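# Pop open the kettle lid by pressing its handle button

## Task

Push down the button that sits on top of the kettle's handle until the lid pops open, with the kettle still upright. At the end no part of the robot touches the kettle and the button has risen back up. The tumbler, the pink cup, the carton, the white mug and the steel pot must all still be upright.

## Robot and tools

Robot: two arms, left_arm and right_arm, each carrying a two-finger gripper and a wrist camera. Calibrated bases in the scene frame: left_arm at (-0.021, +0.327, 0) m, quat_wxyz (+1.000, 0, 0, -0.021); right_arm at (-0.009, -0.282, 0) m, quat_wxyz (+1.000, 0, 0, -0.002). Cameras: cam_high, cam_low, cam_left_wrist, cam_right_wrist, each 896x504.

Frame: every hand pose, velocity and target uses the scene frame. Its origin is on the table top, midway between the nominal bases. +z points up, +x points out over the table, and left_arm sits on the +y side. Image left and right do not match arm names. The fingers point along the gripper's +z axis and spread along its y axis. end_effector_position is the point between the finger pads, roughly 1 cm short of the tips. Reported poses can be a few cm off, more at long reach. At rest an arm may sit about 1 cm or more from its command because of friction and weight, and that alone does not mean it is touching something.

Row layout: every motion argument is built from 16-number rows covering both arms. Numbers 1-8 are for left_arm: x, y, z in metres, then qw, qx, qy, qz (w first), then opening. Numbers 9-16 are the same eight for right_arm. Positions and quaternions are absolute targets (poses) in the scene frame, not offsets. Opening runs from -1 (closed) to +1 (fully open, 0.094 m) and is also absolute.

execute_actions(actions, cameras): actions is a list of up to 15 actions. Each action is a list of up to 15 rows, one row per control step of 1/30 s. A short action repeats its last row until its 15 steps are done, so one action lasts 0.5 s. Any target more than 0.6 m from its gripper's current position, along any of that gripper's axes, gets the action refused. If the first action is malformed or fails this check, the whole call is refused. An empty list just reports the state. cameras picks which images come back: omit it, null or ["all"] for all, [] for none.

move(target, speed, blend, opening_speed, blocking, cameras): each gripper travels in a straight line from its current Hand target to the target pose. target is a single 16-number row or a list of up to 15 rows, and it has no 0.6 m limit. speed is in m/s, from 0.002 to 2.9, default 0.25; rotation is capped at twice that value in rad/s. It can be one number or one per target. blend is a corner-rounding radius in m (default 0). opening_speed is the finger rate per second on the -1..+1 scale, at least 0.2; use it low when closing on anything delicate. blocking=false returns after about 0.5 s and lets the move keep running; a new move takes over from the running one. A move is capped at 10 s, and its paths do not steer round obstacles. A faster move hits harder, and aiming further past the contact point presses harder. The result adds a move: line: done, off_target, moving, held or fault, plus any limits (paced means the command was clipped, held means steps were withheld). Neither done nor off_target tells you whether there is contact.

wait(seconds 0-10): the arms keep their last commands, and any running move carries on. stop(): brakes the running move. zoom_image(camera, region [x0,y0,x1,y1], at most 504x504 px): a closer look at the latest image. read_manual gives only licence texts. finished_scene(scene) ends the scene for good; the goal has to hold without the robot touching anything.

Result lines: end_effector_position and end_effector_quat_wxyz per arm; Hand target, which is where each arm is actually being sent and may fall short of your command, so finish the rest with the next call; Tool commands; Joint positions, whose last number is the finger gap in metres; grip_measured, on the opening scale and up to about 2.7 mm wide when empty; grip_effort_nm, the motor effort where negative means closing, which is not the pad force; Joint torques, which include gravity and have offsets, with numbers 1-3 wrapping at ±28 N m; Joint velocities, omitted when all are within noise; motor temperatures; and, for execute_actions only, some per-step positions.

Control notes: each step, the commanded orientation is clipped to within 40 degrees of the measured one. To hold an orientation, resend the same quaternion every time rather than the drifting reported one. To keep an arm still, resend its last reported full pose and opening unchanged; sending 0 for the opening is a real command. Keep grippers clear of their own arm's base, since passing close can flip the shoulder posture. The clearance check does not stop gripper-to-gripper contact, and any hard contact between the arms can fail the scene.

Avoid: knocking over any of the listed objects or the kettle, pressing the button so hard that the kettle tips or slides, leaving the hand on the kettle, letting anything fall off the table, fast impacts, and long stretched-out holds or pushes toward unreachable poses. Those heat the motors: MOTOR HOT appears at 75 °C, the arm folds with a fault at 90 °C, and it collapses at 100 °C. A wrist-camera cable resting on an object counts as touching it. Objects can sometimes get a small nudge from outside. For the press, come down slowly onto the button from above, press briefly, then lift clear so the button can pop back up.

Each tool is called by a JSON object that holds its "method" and its "body", one argument or row to a line.

## Session

{"method": "execute_actions", "body": {
  "actions": []
}}

Scene clock: 0.00 s.
left_arm: end_effector_position=(+0.2208, +0.2111, +0.2816) grip_measured=+1.000 grip_effort_nm=n/a end_effector_quat_wxyz=(+0.506, +0.026, +0.860, -0.059) | right_arm: end_effector_position=(+0.2946, -0.2310, +0.3211) grip_measured=+1.000 grip_effort_nm=n/a end_effector_quat_wxyz=(+0.733, -0.055, +0.664, -0.137)
Joint positions: left_arm=[-0.786 0.81 0.97 -0.775 -0.584 -0.459 0.094] | right_arm=[0.494 0.731 0.479 0.385 0.589 -0.343 0.094]
Joint velocities: within noise
Joint torques (N m): no reading
Motor temperatures (°C): left_arm=[26 37 30 31 27 26 26] | right_arm=[25 35 32 32 30 27 25]
Heat: left arm: 37 °C; right arm: 35 °C.
Hand target: left_arm +0.2192, +0.2138, +0.2816; +0.505, +0.025, +0.861, -0.056 | right_arm +0.2927, -0.2318, +0.3307; +0.741, -0.049, +0.657, -0.133
Tool commands: left_gripper/opening=+1.0 right_gripper/opening=+1.0

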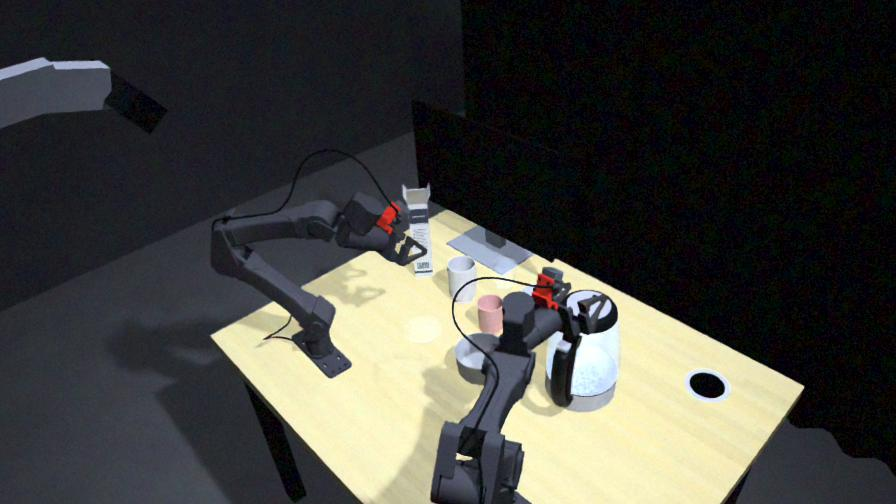

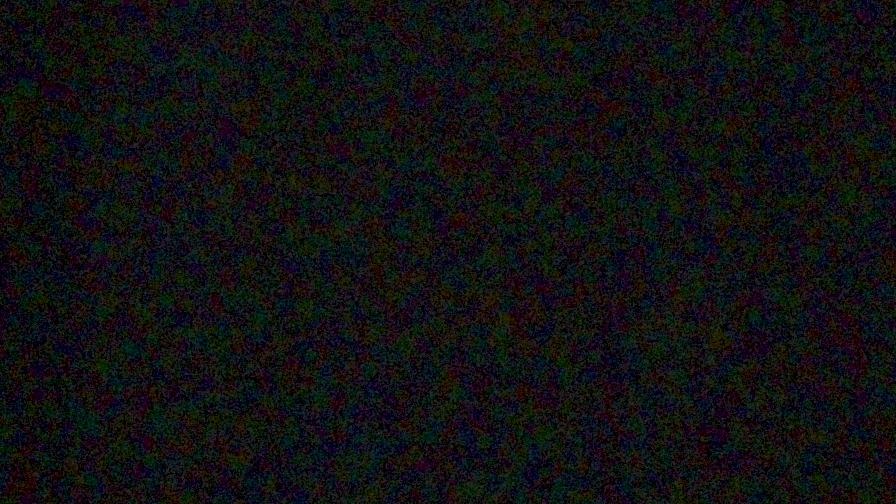

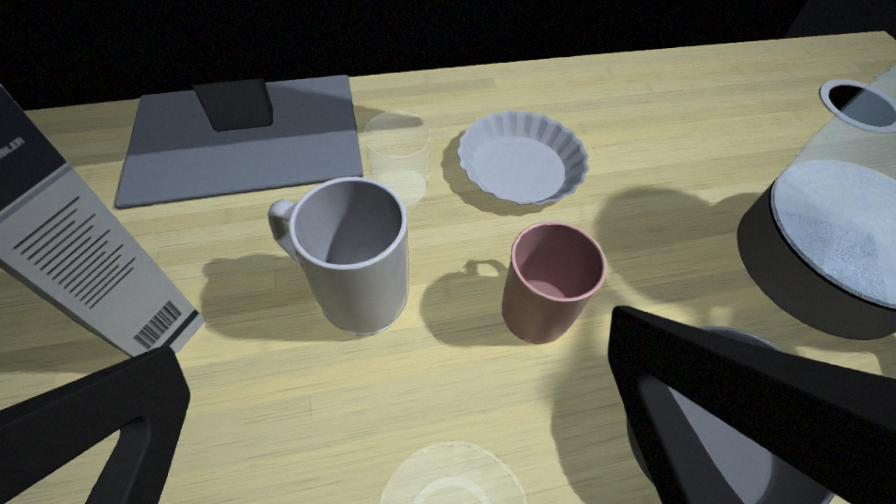

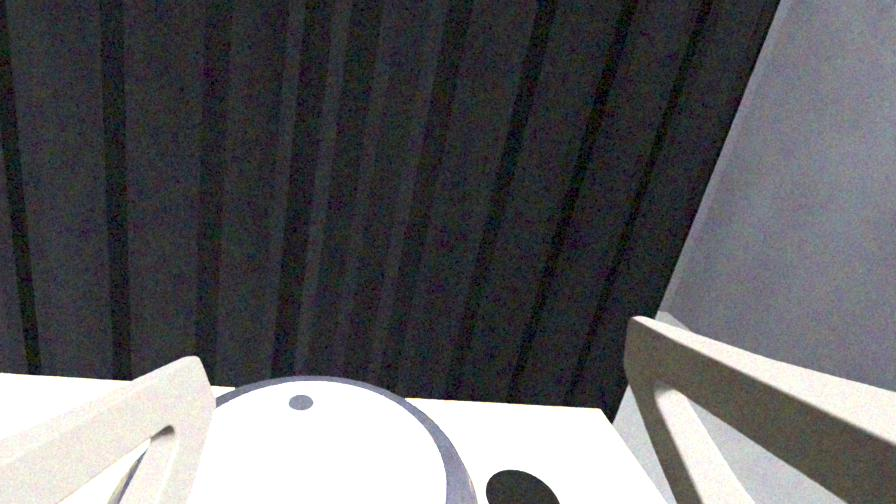

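{"method": "zoom_image", "body": {
  "camera": "cam_high",
  "region": [500, 250, 680, 430]
}}

{"method": "zoom_image", "body": {
  "camera": "cam_right_wrist",
  "region": [80, 300, 584, 504]
}}

Scaled by 2.800 from the camera's 896x504 image, which has a finer 1280x720 frame.

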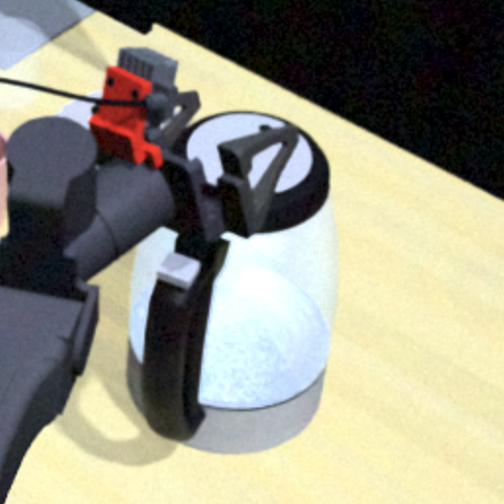

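Scaled by 1.000.

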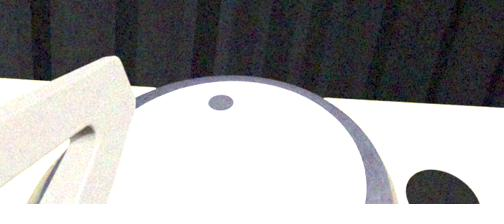

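{"method": "move", "body": {
  "target": [
    [0.2192,0.2138,0.2816,0.505,0.025,0.861,-0.056,1,0.27,-0.23,0.42,0.64,0,0.766,0,1],
    [0.2192,0.2138,0.2816,0.505,0.025,0.861,-0.056,1,0.19,-0.23,0.40,0.423,0,0.906,0,-1]
  ],
  "blend": 0.03
}}

Scene clock: 10.90 s.
left_arm: end_effector_position=(+0.2208, +0.2111, +0.2816) grip_measured=+1.000 grip_effort_nm=-0.002 end_effector_quat_wxyz=(+0.506, +0.026, +0.860, -0.059) | right_arm: end_effector_position=(+0.1916, -0.2298, +0.3924) grip_measured=-0.997 grip_effort_nm=-0.193 end_effector_quat_wxyz=(+0.417, -0.007, +0.909, -0.006)
Joint positions: left_arm=[-0.786 0.81 0.97 -0.775 -0.584 -0.459 0.094] | right_arm=[0.672 1.082 1.817 -1.568 0.494 0.459 0]
Joint torques (N m): left_arm=[0.02 -0.58 6.35 1.82 -0.25 0.03] | right_arm=[0.44 -0.25 6.78 1.43 0.22 0.16]
Heat: left arm: 36 °C; right arm: 34 °C.
Hand target: left_arm +0.2193, +0.2138, +0.2816; +0.505, +0.025, +0.861, -0.056 | right_arm +0.1901, -0.2302, +0.3997; +0.426, -0.001, +0.905, +0.003
Off the commanded pose: left_arm 0.003 m, 0 deg | right_arm 0.008 m, 1 deg.
joint sent to its limit (right arm) — joint 4 (wrist pitch), lower limit. The joint targets still meet the commanded pose.
move: done

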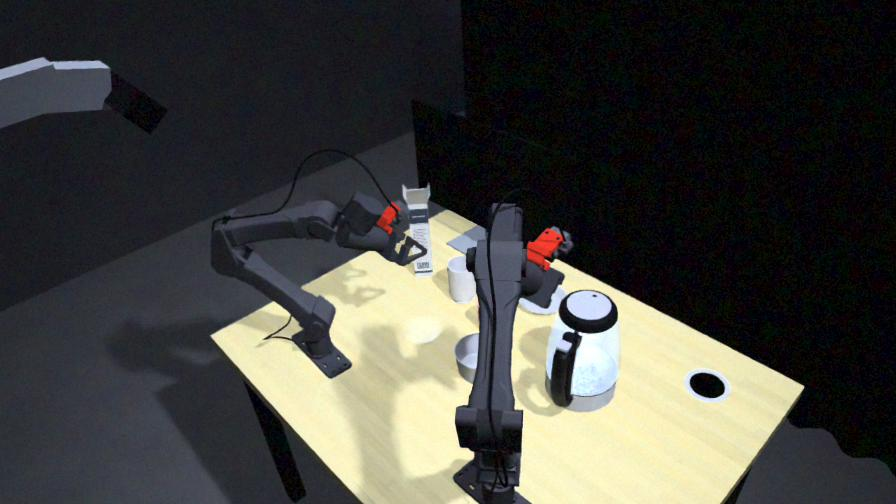

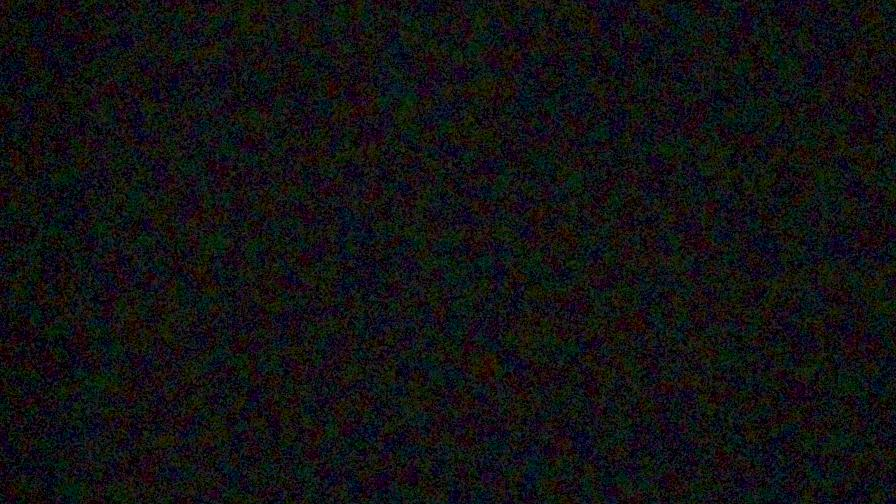

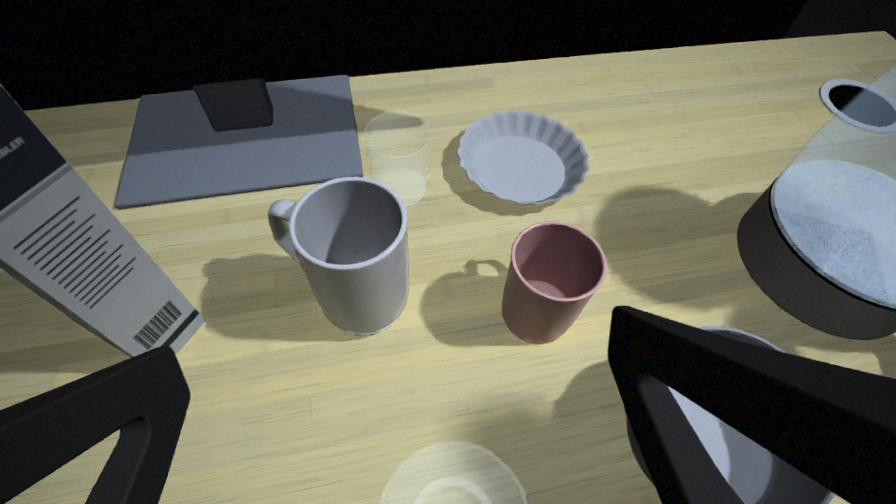

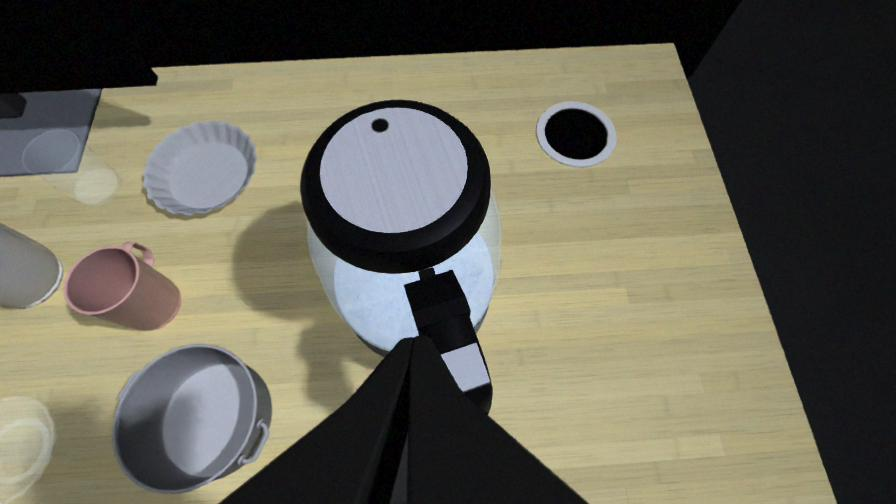

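{"method": "move", "body": {
  "target": [0.2192,0.2138,0.2816,0.505,0.025,0.861,-0.056,1,0.19,-0.245,0.325,0.45,0,0.893,0,-1],
  "cameras": ["cam_high","cam_right_wrist"]
}}

Scene clock: 29.97 s.
left_arm: end_effector_position=(+0.2208, +0.2111, +0.2816) grip_measured=+1.000 grip_effort_nm=-0.002 end_effector_quat_wxyz=(+0.506, +0.026, +0.860, -0.059) | right_arm: end_effector_position=(+0.1900, -0.2437, +0.3253) grip_measured=-0.997 grip_effort_nm=-0.193 end_effector_quat_wxyz=(+0.445, +0.001, +0.896, +0.000)
Joint positions: left_arm=[-0.786 0.81 0.97 -0.775 -0.584 -0.459 0.094] | right_arm=[0.582 0.792 1.312 -1.257 0.452 0.379 0]
Joint torques (N m): left_arm=[-0.1 -0.53 6.39 1.84 -0.27 0.03] | right_arm=[-0.47 -0.21 4.63 1.77 0.17 -0.03]
Heat: left arm: 36 °C; right arm: 34 °C.
Hand target: left_arm +0.2193, +0.2138, +0.2816; +0.505, +0.025, +0.861, -0.056 | right_arm +0.1900, -0.2450, +0.3250; +0.450, +0.000, +0.893, +0.000
Off the commanded pose: left_arm 0.003 m, 0 deg | right_arm 0.001 m, 1 deg.
move: done
Images, in order (width x height): cam_high 896x504, cam_right_wrist 896x504.

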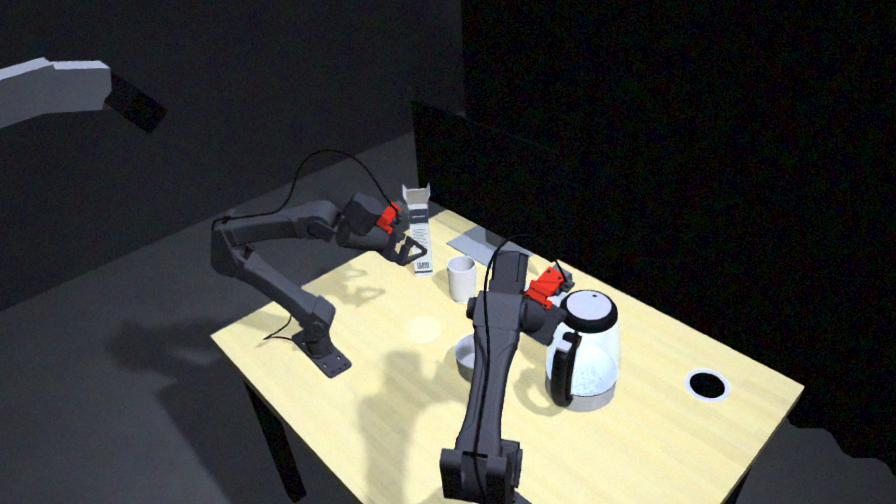

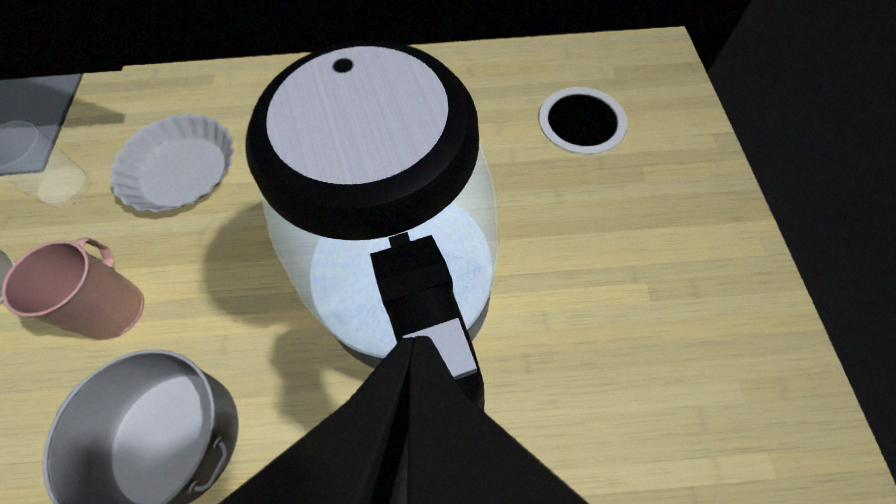

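{"method": "zoom_image", "body": {
  "camera": "cam_right_wrist",
  "region": [340, 200, 540, 420]
}}

{"method": "zoom_image", "body": {
  "camera": "cam_high",
  "region": [440, 230, 680, 430]
}}

Scaled by 2.291 from the camera's 896x504 image, which has a finer 1280x720 frame.

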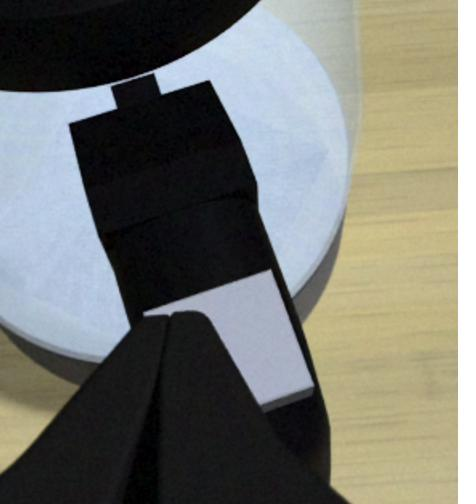

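Scaled by 2.100 from the camera's 896x504 image, which has a finer 1280x720 frame.

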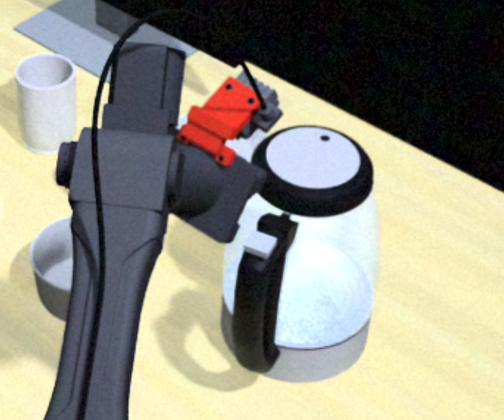

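{"method": "move", "body": {
  "target": [0.2192,0.2138,0.2816,0.505,0.025,0.861,-0.056,1,0.199,-0.250,0.292,0.45,0,0.893,0,-1],
  "speed": 0.12,
  "cameras": ["cam_high","cam_right_wrist"]
}}

{"method": "zoom_image", "body": {
  "camera": "cam_right_wrist",
  "region": [340, 200, 540, 420]
}}

{"method": "zoom_image", "body": {
  "camera": "cam_high",
  "region": [500, 270, 620, 420]
}}

Scene clock: 50.90 s.
left_arm: end_effector_position=(+0.2208, +0.2111, +0.2816) grip_measured=+1.000 grip_effort_nm=-0.007 end_effector_quat_wxyz=(+0.506, +0.026, +0.860, -0.059) | right_arm: end_effector_position=(+0.1989, -0.2490, +0.2921) grip_measured=-0.997 grip_effort_nm=-0.198 end_effector_quat_wxyz=(+0.444, +0.002, +0.896, +0.000)
Joint positions: left_arm=[-0.786 0.81 0.97 -0.775 -0.584 -0.459 0.094] | right_arm=[0.458 0.717 1.131 -1.119 0.358 0.291 0]
Joint torques (N m): left_arm=[-0.14 -0.64 6.5 1.86 -0.23 0.02] | right_arm=[-0.46 -0.2 5.08 1.82 0.13 -0.06]
Heat: left arm: 36 °C; right arm: 35 °C.
Hand target: left_arm +0.2193, +0.2138, +0.2816; +0.505, +0.025, +0.861, -0.056 | right_arm +0.1990, -0.2500, +0.2920; +0.450, +0.000, +0.893, +0.000
Off the commanded pose: left_arm 0.003 m, 0 deg | right_arm 0.001 m, 1 deg.
move: done
Images, in order (width x height): cam_high 896x504, cam_right_wrist 896x504.

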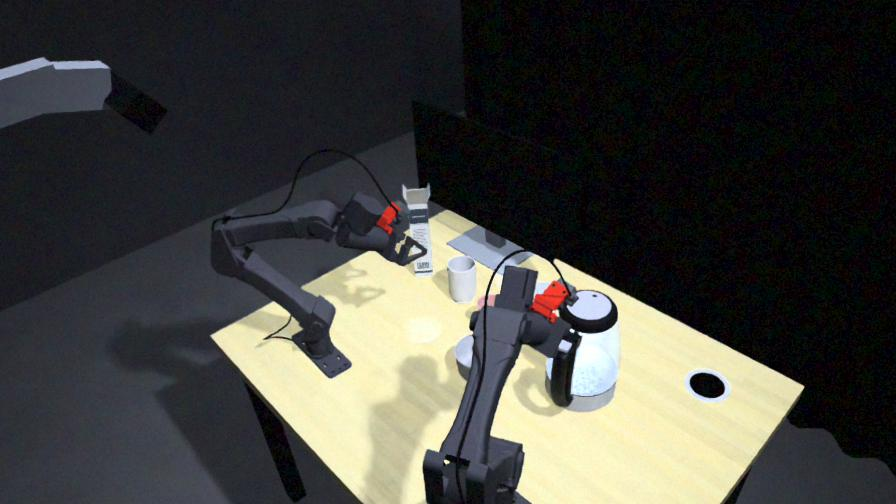

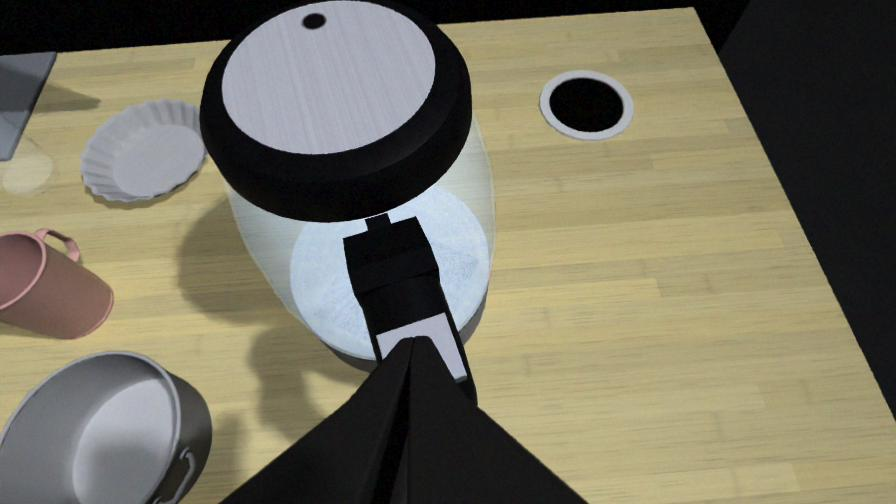

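Scaled by 2.291 from the camera's 896x504 image, which has a finer 1280x720 frame.

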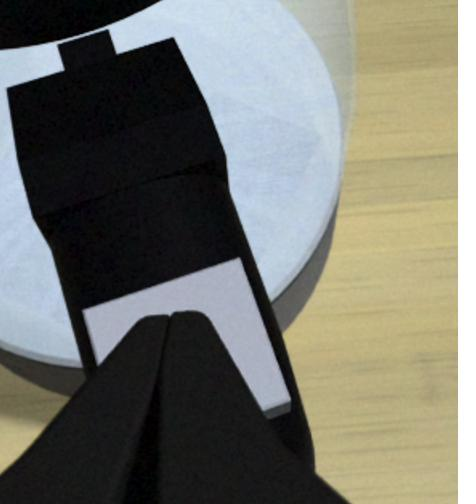

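Scaled by 3.360 from the camera's 896x504 image, which has a finer 1280x720 frame.

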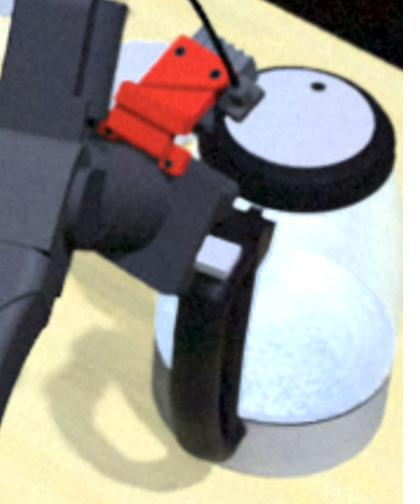

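{"method": "move", "body": {
  "target": [0.2192,0.2138,0.2816,0.505,0.025,0.861,-0.056,1,0.204,-0.250,0.265,0.45,0,0.893,0,-1],
  "speed": 0.05,
  "cameras": ["cam_high","cam_right_wrist"]
}}

{"method": "zoom_image", "body": {
  "camera": "cam_right_wrist",
  "region": [340, 200, 540, 420]
}}

{"method": "zoom_image", "body": {
  "camera": "cam_high",
  "region": [500, 270, 620, 420]
}}

Scene clock: 60.80 s.
left_arm: end_effector_position=(+0.2208, +0.2111, +0.2816) grip_measured=+1.000 grip_effort_nm=-0.002 end_effector_quat_wxyz=(+0.506, +0.026, +0.860, -0.059) | right_arm: end_effector_position=(+0.2038, -0.2492, +0.2652) grip_measured=-0.997 grip_effort_nm=-0.203 end_effector_quat_wxyz=(+0.444, +0.002, +0.896, +0.000)
Joint positions: left_arm=[-0.786 0.81 0.97 -0.775 -0.584 -0.459 0.094] | right_arm=[0.429 0.668 0.999 -1.028 0.336 0.272 0]
Joint torques (N m): left_arm=[-0.02 -0.46 6.52 1.85 -0.24 0.05] | right_arm=[-0.46 -0.25 5.34 1.82 0.12 -0.05]
Heat: left arm: 36 °C; right arm: 35 °C.
Hand target: left_arm +0.2193, +0.2138, +0.2816; +0.505, +0.025, +0.861, -0.056 | right_arm +0.2040, -0.2501, +0.2650; +0.450, +0.000, +0.893, +0.000
Off the commanded pose: left_arm 0.003 m, 0 deg | right_arm 0.001 m, 1 deg.
move: done
Images, in order (width x height): cam_high 896x504, cam_right_wrist 896x504.

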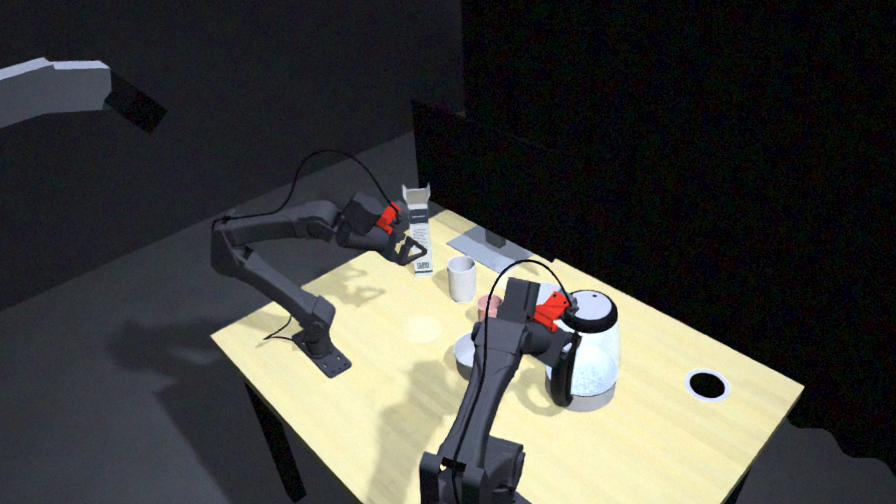

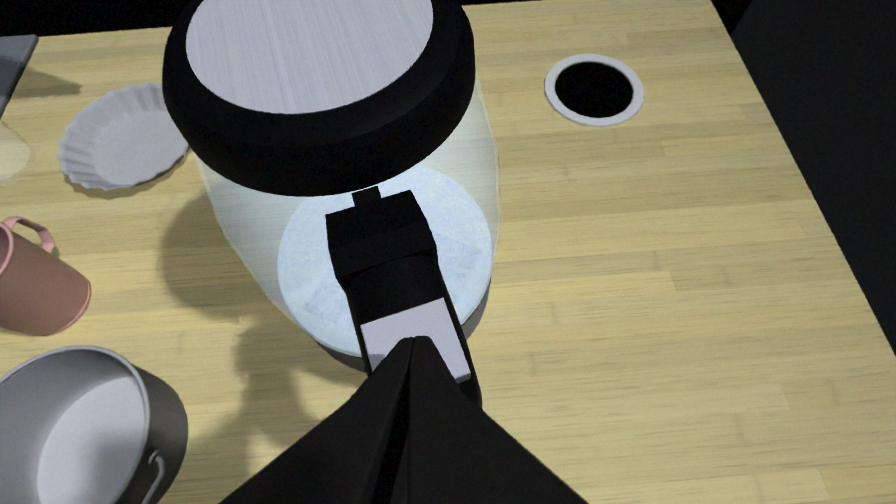

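Scaled by 2.291 from the camera's 896x504 image, which has a finer 1280x720 frame.

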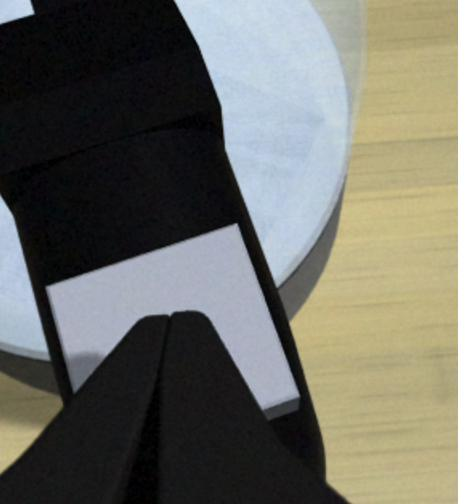

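Scaled by 3.360 from the camera's 896x504 image, which has a finer 1280x720 frame.

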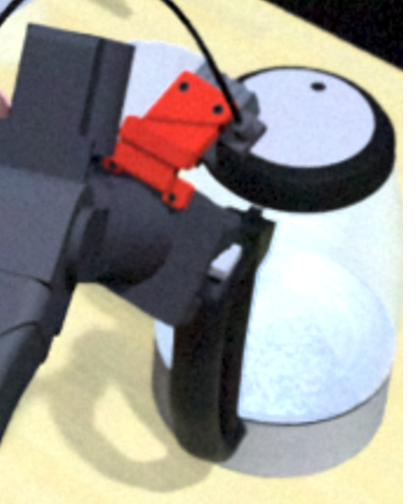

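{"method": "move", "body": {
  "target": [0.2192,0.2138,0.2816,0.505,0.025,0.861,-0.056,1,0.210,-0.2495,0.240,0.45,0,0.893,0,-1],
  "speed": 0.05,
  "cameras": ["cam_high","cam_right_wrist"]
}}

{"method": "zoom_image", "body": {
  "camera": "cam_right_wrist",
  "region": [340, 200, 540, 420]
}}

{"method": "zoom_image", "body": {
  "camera": "cam_high",
  "region": [500, 270, 620, 420]
}}

Scene clock: 69.53 s.
left_arm: end_effector_position=(+0.2208, +0.2111, +0.2816) grip_measured=+1.000 grip_effort_nm=-0.007 end_effector_quat_wxyz=(+0.506, +0.026, +0.860, -0.059) | right_arm: end_effector_position=(+0.2141, -0.2489, +0.2534) grip_measured=-0.997 grip_effort_nm=-0.198 end_effector_quat_wxyz=(+0.467, +0.009, +0.884, +0.005)
Joint positions: left_arm=[-0.786 0.81 0.97 -0.775 -0.584 -0.459 0.094] | right_arm=[0.403 0.628 0.894 -0.905 0.327 0.256 0]
Joint torques (N m): left_arm=[-0.14 -0.49 6.46 1.87 -0.29 -0.01] | right_arm=[-0.42 0.42 4.74 1.53 -0.03 -0.05]
Heat: left arm: 36 °C; right arm: 35 °C.
Hand target: left_arm +0.2193, +0.2138, +0.2816; +0.505, +0.025, +0.861, -0.056 | right_arm +0.2101, -0.2495, +0.2403; +0.450, +0.000, +0.893, +0.000
Off the commanded pose: left_arm 0.003 m, 0 deg | right_arm 0.014 m, 2 deg.
move: off_target (right_arm)
Images, in order (width x height): cam_high 896x504, cam_right_wrist 896x504.

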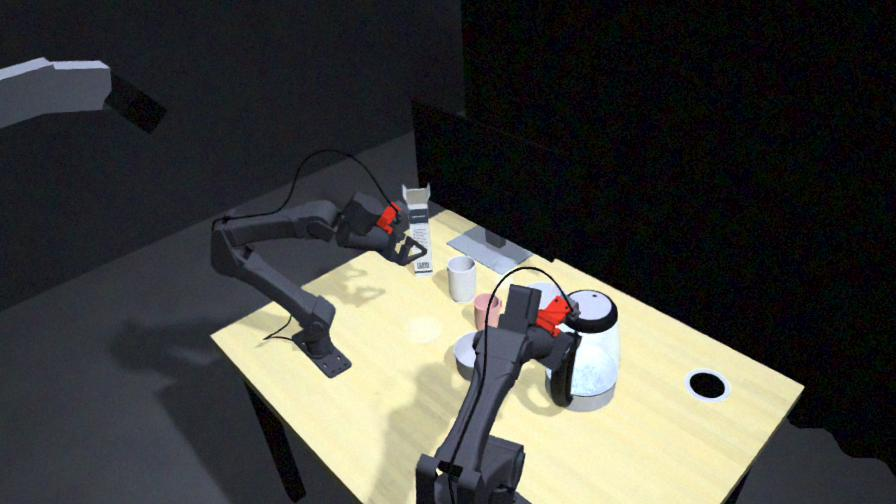

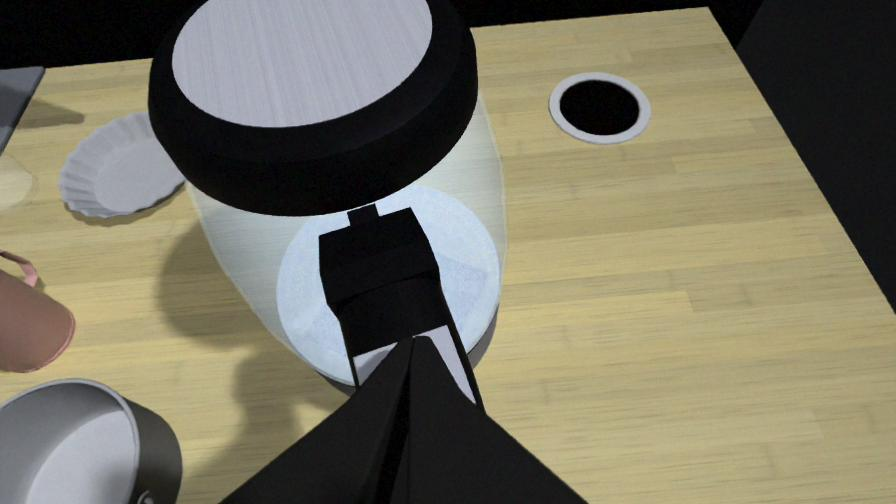

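Scaled by 2.291 from the camera's 896x504 image, which has a finer 1280x720 frame.

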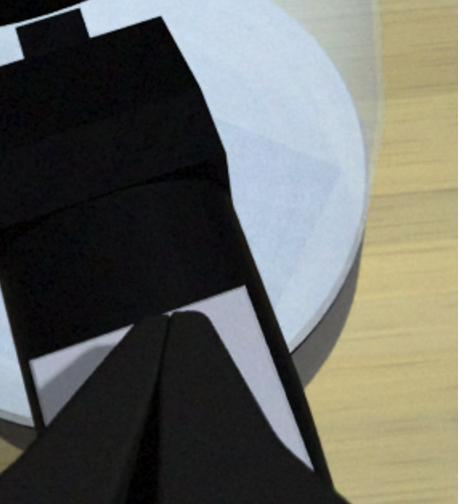

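Scaled by 3.360 from the camera's 896x504 image, which has a finer 1280x720 frame.

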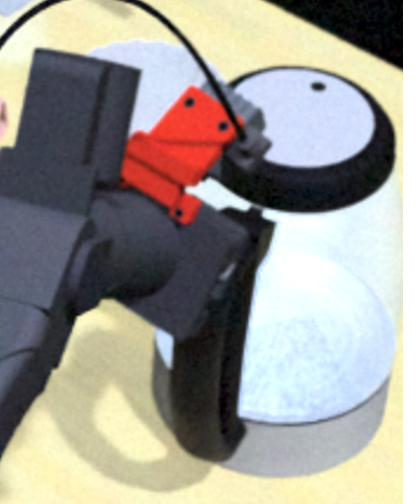

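{"method": "move", "body": {
  "target": [
    [0.2192,0.2138,0.2816,0.505,0.025,0.861,-0.056,1,0.205,-0.2505,0.268,0.45,0,0.893,0,-1],
    [0.2192,0.2138,0.2816,0.505,0.025,0.861,-0.056,1,0.202,-0.2505,0.233,0.45,0,0.893,0,-1]
  ],
  "speed": 0.06,
  "cameras": ["cam_high","cam_right_wrist"]
}}

{"method": "zoom_image", "body": {
  "camera": "cam_right_wrist",
  "region": [340, 200, 540, 420]
}}

Scene clock: 83.03 s.
left_arm: end_effector_position=(+0.2208, +0.2111, +0.2816) grip_measured=+1.000 grip_effort_nm=-0.002 end_effector_quat_wxyz=(+0.506, +0.026, +0.860, -0.059) | right_arm: end_effector_position=(+0.2085, -0.2493, +0.2528) grip_measured=-0.997 grip_effort_nm=-0.198 end_effector_quat_wxyz=(+0.476, +0.006, +0.879, +0.009)
Joint positions: left_arm=[-0.786 0.81 0.97 -0.775 -0.584 -0.459 0.094] | right_arm=[0.418 0.585 0.869 -0.901 0.335 0.255 0]
Joint torques (N m): left_arm=[-0.01 -0.49 6.48 1.83 -0.25 -0.01] | right_arm=[0.46 1.03 4.36 1.31 0.09 0.11]
Heat: left arm: 36 °C; right arm: 35 °C.
Hand target: left_arm +0.2193, +0.2138, +0.2816; +0.505, +0.025, +0.861, -0.056 | right_arm +0.2023, -0.2507, +0.2335; +0.450, +0.000, +0.893, +0.000
Off the commanded pose: left_arm 0.003 m, 0 deg | right_arm 0.021 m, 4 deg.
move: off_target (right_arm)
Images, in order (width x height): cam_high 896x504, cam_right_wrist 896x504.

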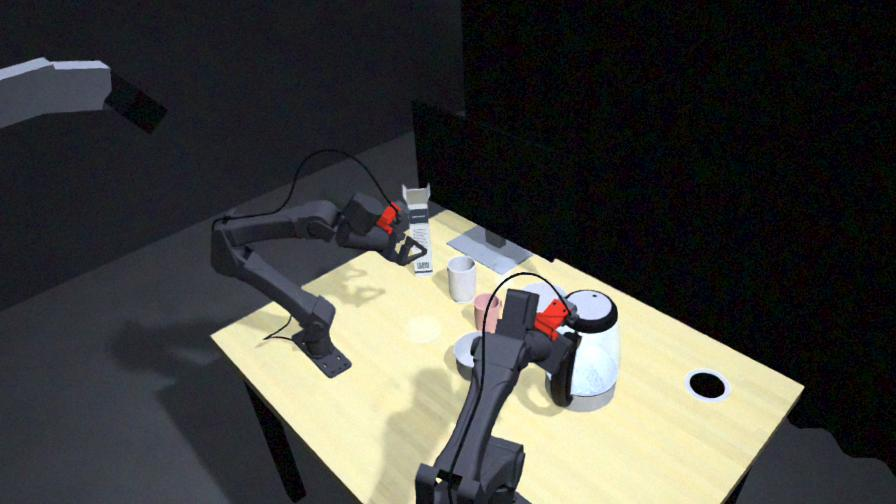

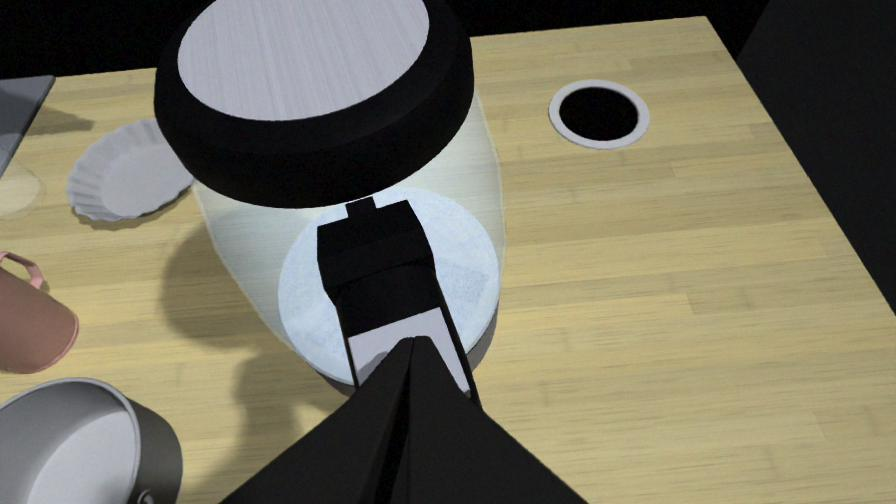

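Scaled by 2.291 from the camera's 896x504 image, which has a finer 1280x720 frame.

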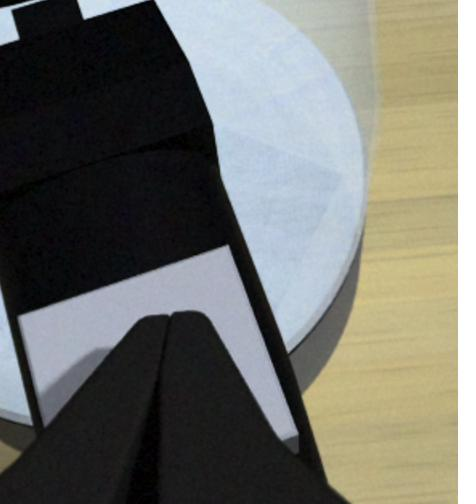

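{"method": "move", "body": {
  "target": [0.2192,0.2138,0.2816,0.505,0.025,0.861,-0.056,1,0.198,-0.2505,0.208,0.45,0,0.893,0,-1],
  "speed": 0.06,
  "cameras": ["cam_high","cam_right_wrist"]
}}

{"method": "zoom_image", "body": {
  "camera": "cam_right_wrist",
  "region": [340, 200, 540, 420]
}}

Scene clock: 92.20 s.
left_arm: end_effector_position=(+0.2208, +0.2111, +0.2816) grip_measured=+1.000 grip_effort_nm=-0.002 end_effector_quat_wxyz=(+0.506, +0.026, +0.860, -0.059) | right_arm: end_effector_position=(+0.2121, -0.2483, +0.2487) grip_measured=-0.997 grip_effort_nm=-0.198 end_effector_quat_wxyz=(+0.508, +0.014, +0.861, +0.019)
Joint positions: left_arm=[-0.786 0.81 0.97 -0.775 -0.584 -0.459 0.094] | right_arm=[0.43 0.52 0.781 -0.802 0.353 0.258 0]
Joint torques (N m): left_arm=[-0.09 -0.72 6.31 1.81 -0.25 0.01] | right_arm=[0.44 1.87 3.41 0.79 -0.02 0.15]
Heat: left arm: 35 °C; right arm: 35 °C.
Hand target: left_arm +0.2193, +0.2138, +0.2816; +0.505, +0.025, +0.861, -0.056 | right_arm +0.1992, -0.2512, +0.2104; +0.450, +0.000, +0.893, +0.000
Off the commanded pose: left_arm 0.003 m, 0 deg | right_arm 0.043 m, 8 deg.
move: off_target (right_arm)
Images, in order (width x height): cam_high 896x504, cam_right_wrist 896x504.

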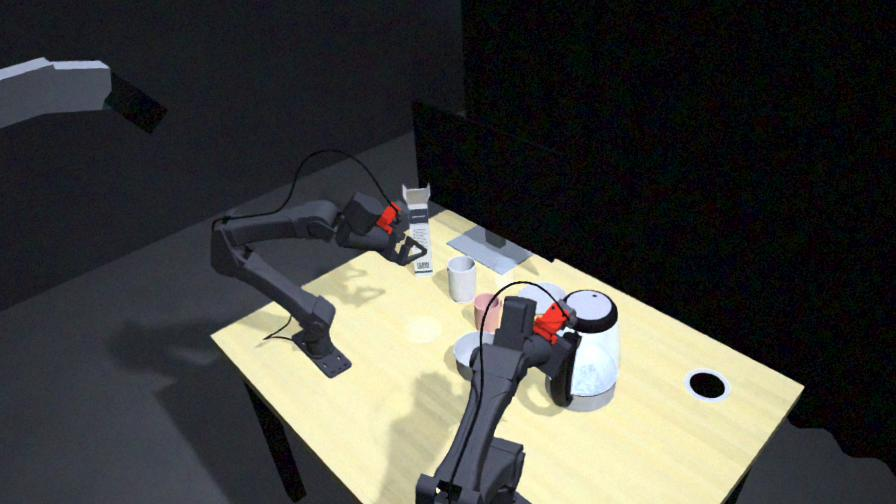

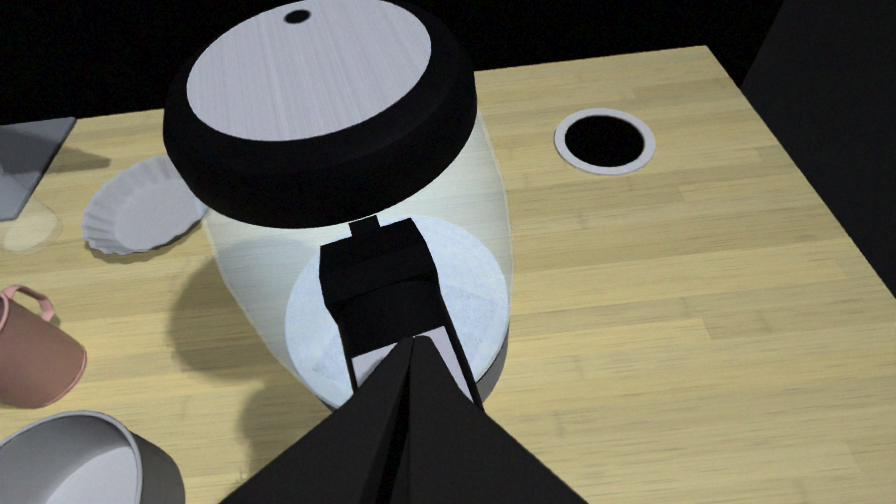

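Scaled by 2.291 from the camera's 896x504 image, which has a finer 1280x720 frame.

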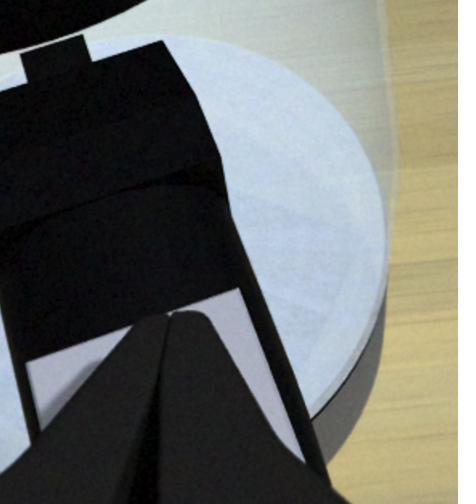

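{"method": "move", "body": {
  "target": [
    [0.2192,0.2138,0.2816,0.505,0.025,0.861,-0.056,1,0.205,-0.2505,0.268,0.391,0,0.921,0,-1],
    [0.2192,0.2138,0.2816,0.505,0.025,0.861,-0.056,1,0.200,-0.2505,0.19,0.309,0,0.951,0,-1]
  ],
  "speed": 0.08,
  "cameras": ["cam_high","cam_right_wrist"]
}}

{"method": "zoom_image", "body": {
  "camera": "cam_right_wrist",
  "region": [340, 200, 540, 420]
}}

Scene clock: 104.13 s.
left_arm: end_effector_position=(+0.2208, +0.2111, +0.2816) grip_measured=+1.000 grip_effort_nm=-0.007 end_effector_quat_wxyz=(+0.506, +0.026, +0.860, -0.059) | right_arm: end_effector_position=(+0.2249, -0.2483, +0.2451) grip_measured=-0.997 grip_effort_nm=-0.198 end_effector_quat_wxyz=(+0.407, +0.019, +0.913, +0.019)
Joint positions: left_arm=[-0.786 0.81 0.97 -0.775 -0.584 -0.459 0.094] | right_arm=[0.286 0.76 0.979 -0.967 0.19 0.242 0]
Joint torques (N m): left_arm=[0.05 -0.53 6.6 1.82 -0.26 0.03] | right_arm=[-0.4 2.74 2.3 0.29 -0.3 -0.07]
Heat: left arm: 35 °C; right arm: 34 °C.
Hand target: left_arm +0.2193, +0.2138, +0.2816; +0.505, +0.025, +0.861, -0.056 | right_arm +0.1999, -0.2514, +0.1956; +0.310, +0.002, +0.951, +0.001
Off the commanded pose: left_arm 0.003 m, 0 deg | right_arm 0.061 m, 12 deg.
move: off_target (right_arm)
Images, in order (width x height): cam_high 896x504, cam_right_wrist 896x504.

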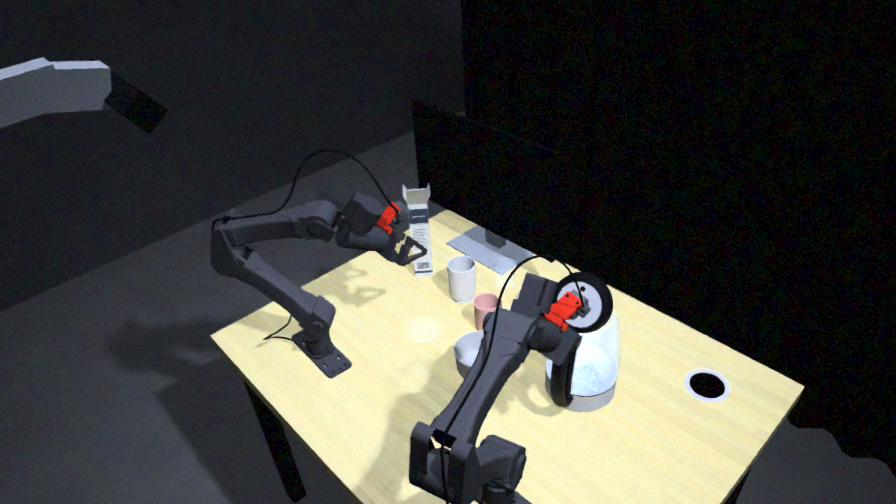

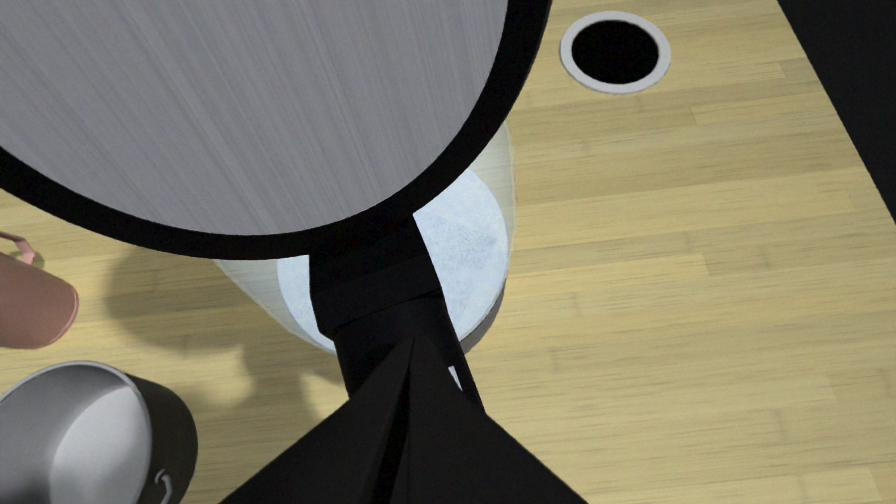

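Scaled by 2.291 from the camera's 896x504 image, which has a finer 1280x720 frame.

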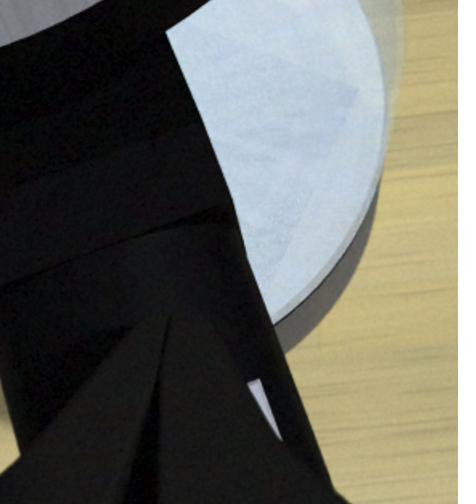

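{"method": "move", "body": {
  "target": [
    [0.2192,0.2138,0.2816,0.505,0.025,0.861,-0.056,1,0.205,-0.2505,0.27,0.43,0,0.903,0,-1],
    [0.2192,0.2138,0.2816,0.505,0.025,0.861,-0.056,1,0.18,-0.2505,0.36,0.43,0,0.903,0,-1]
  ],
  "speed": 0.12,
  "cameras": ["cam_high","cam_right_wrist"]
}}

Scene clock: 109.33 s.
left_arm: end_effector_position=(+0.2208, +0.2111, +0.2816) grip_measured=+1.000 grip_effort_nm=-0.002 end_effector_quat_wxyz=(+0.506, +0.026, +0.860, -0.059) | right_arm: end_effector_position=(+0.1798, -0.2488, +0.3507) grip_measured=-0.997 grip_effort_nm=-0.193 end_effector_quat_wxyz=(+0.419, -0.008, +0.908, -0.001)
Joint positions: left_arm=[-0.786 0.81 0.97 -0.775 -0.584 -0.459 0.094] | right_arm=[0.537 0.879 1.515 -1.415 0.393 0.349 0]
Joint torques (N m): left_arm=[0.05 -0.46 6.39 1.83 -0.25 -0.01] | right_arm=[0.49 1.51 7.5 1.54 0.33 0.16]
Heat: left arm: 35 °C; right arm: 34 °C.
Hand target: left_arm +0.2193, +0.2138, +0.2816; +0.505, +0.025, +0.861, -0.056 | right_arm +0.1799, -0.2506, +0.3599; +0.430, +0.000, +0.903, +0.000
Off the commanded pose: left_arm 0.003 m, 0 deg | right_arm 0.009 m, 2 deg.
move: done
Images, in order (width x height): cam_high 896x504, cam_right_wrist 896x504.

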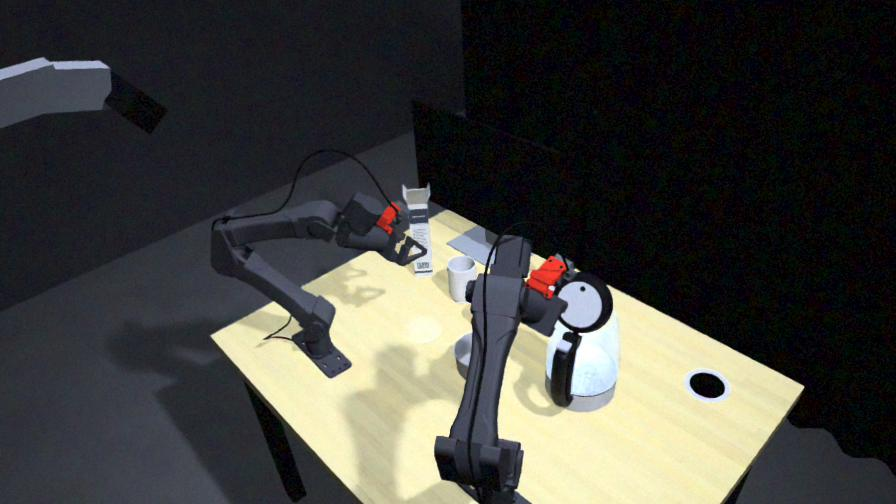

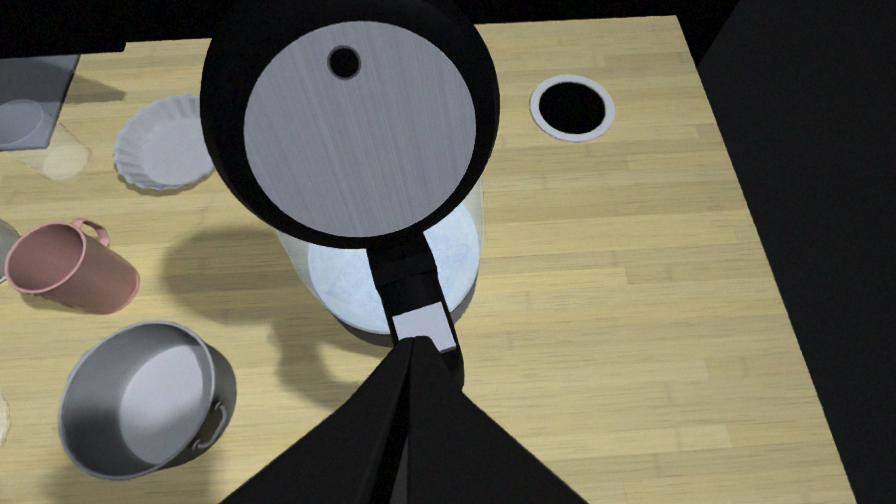

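{"method": "finished_scene", "body": {
  "scene": 1
}}

The scene is finished: the task was done.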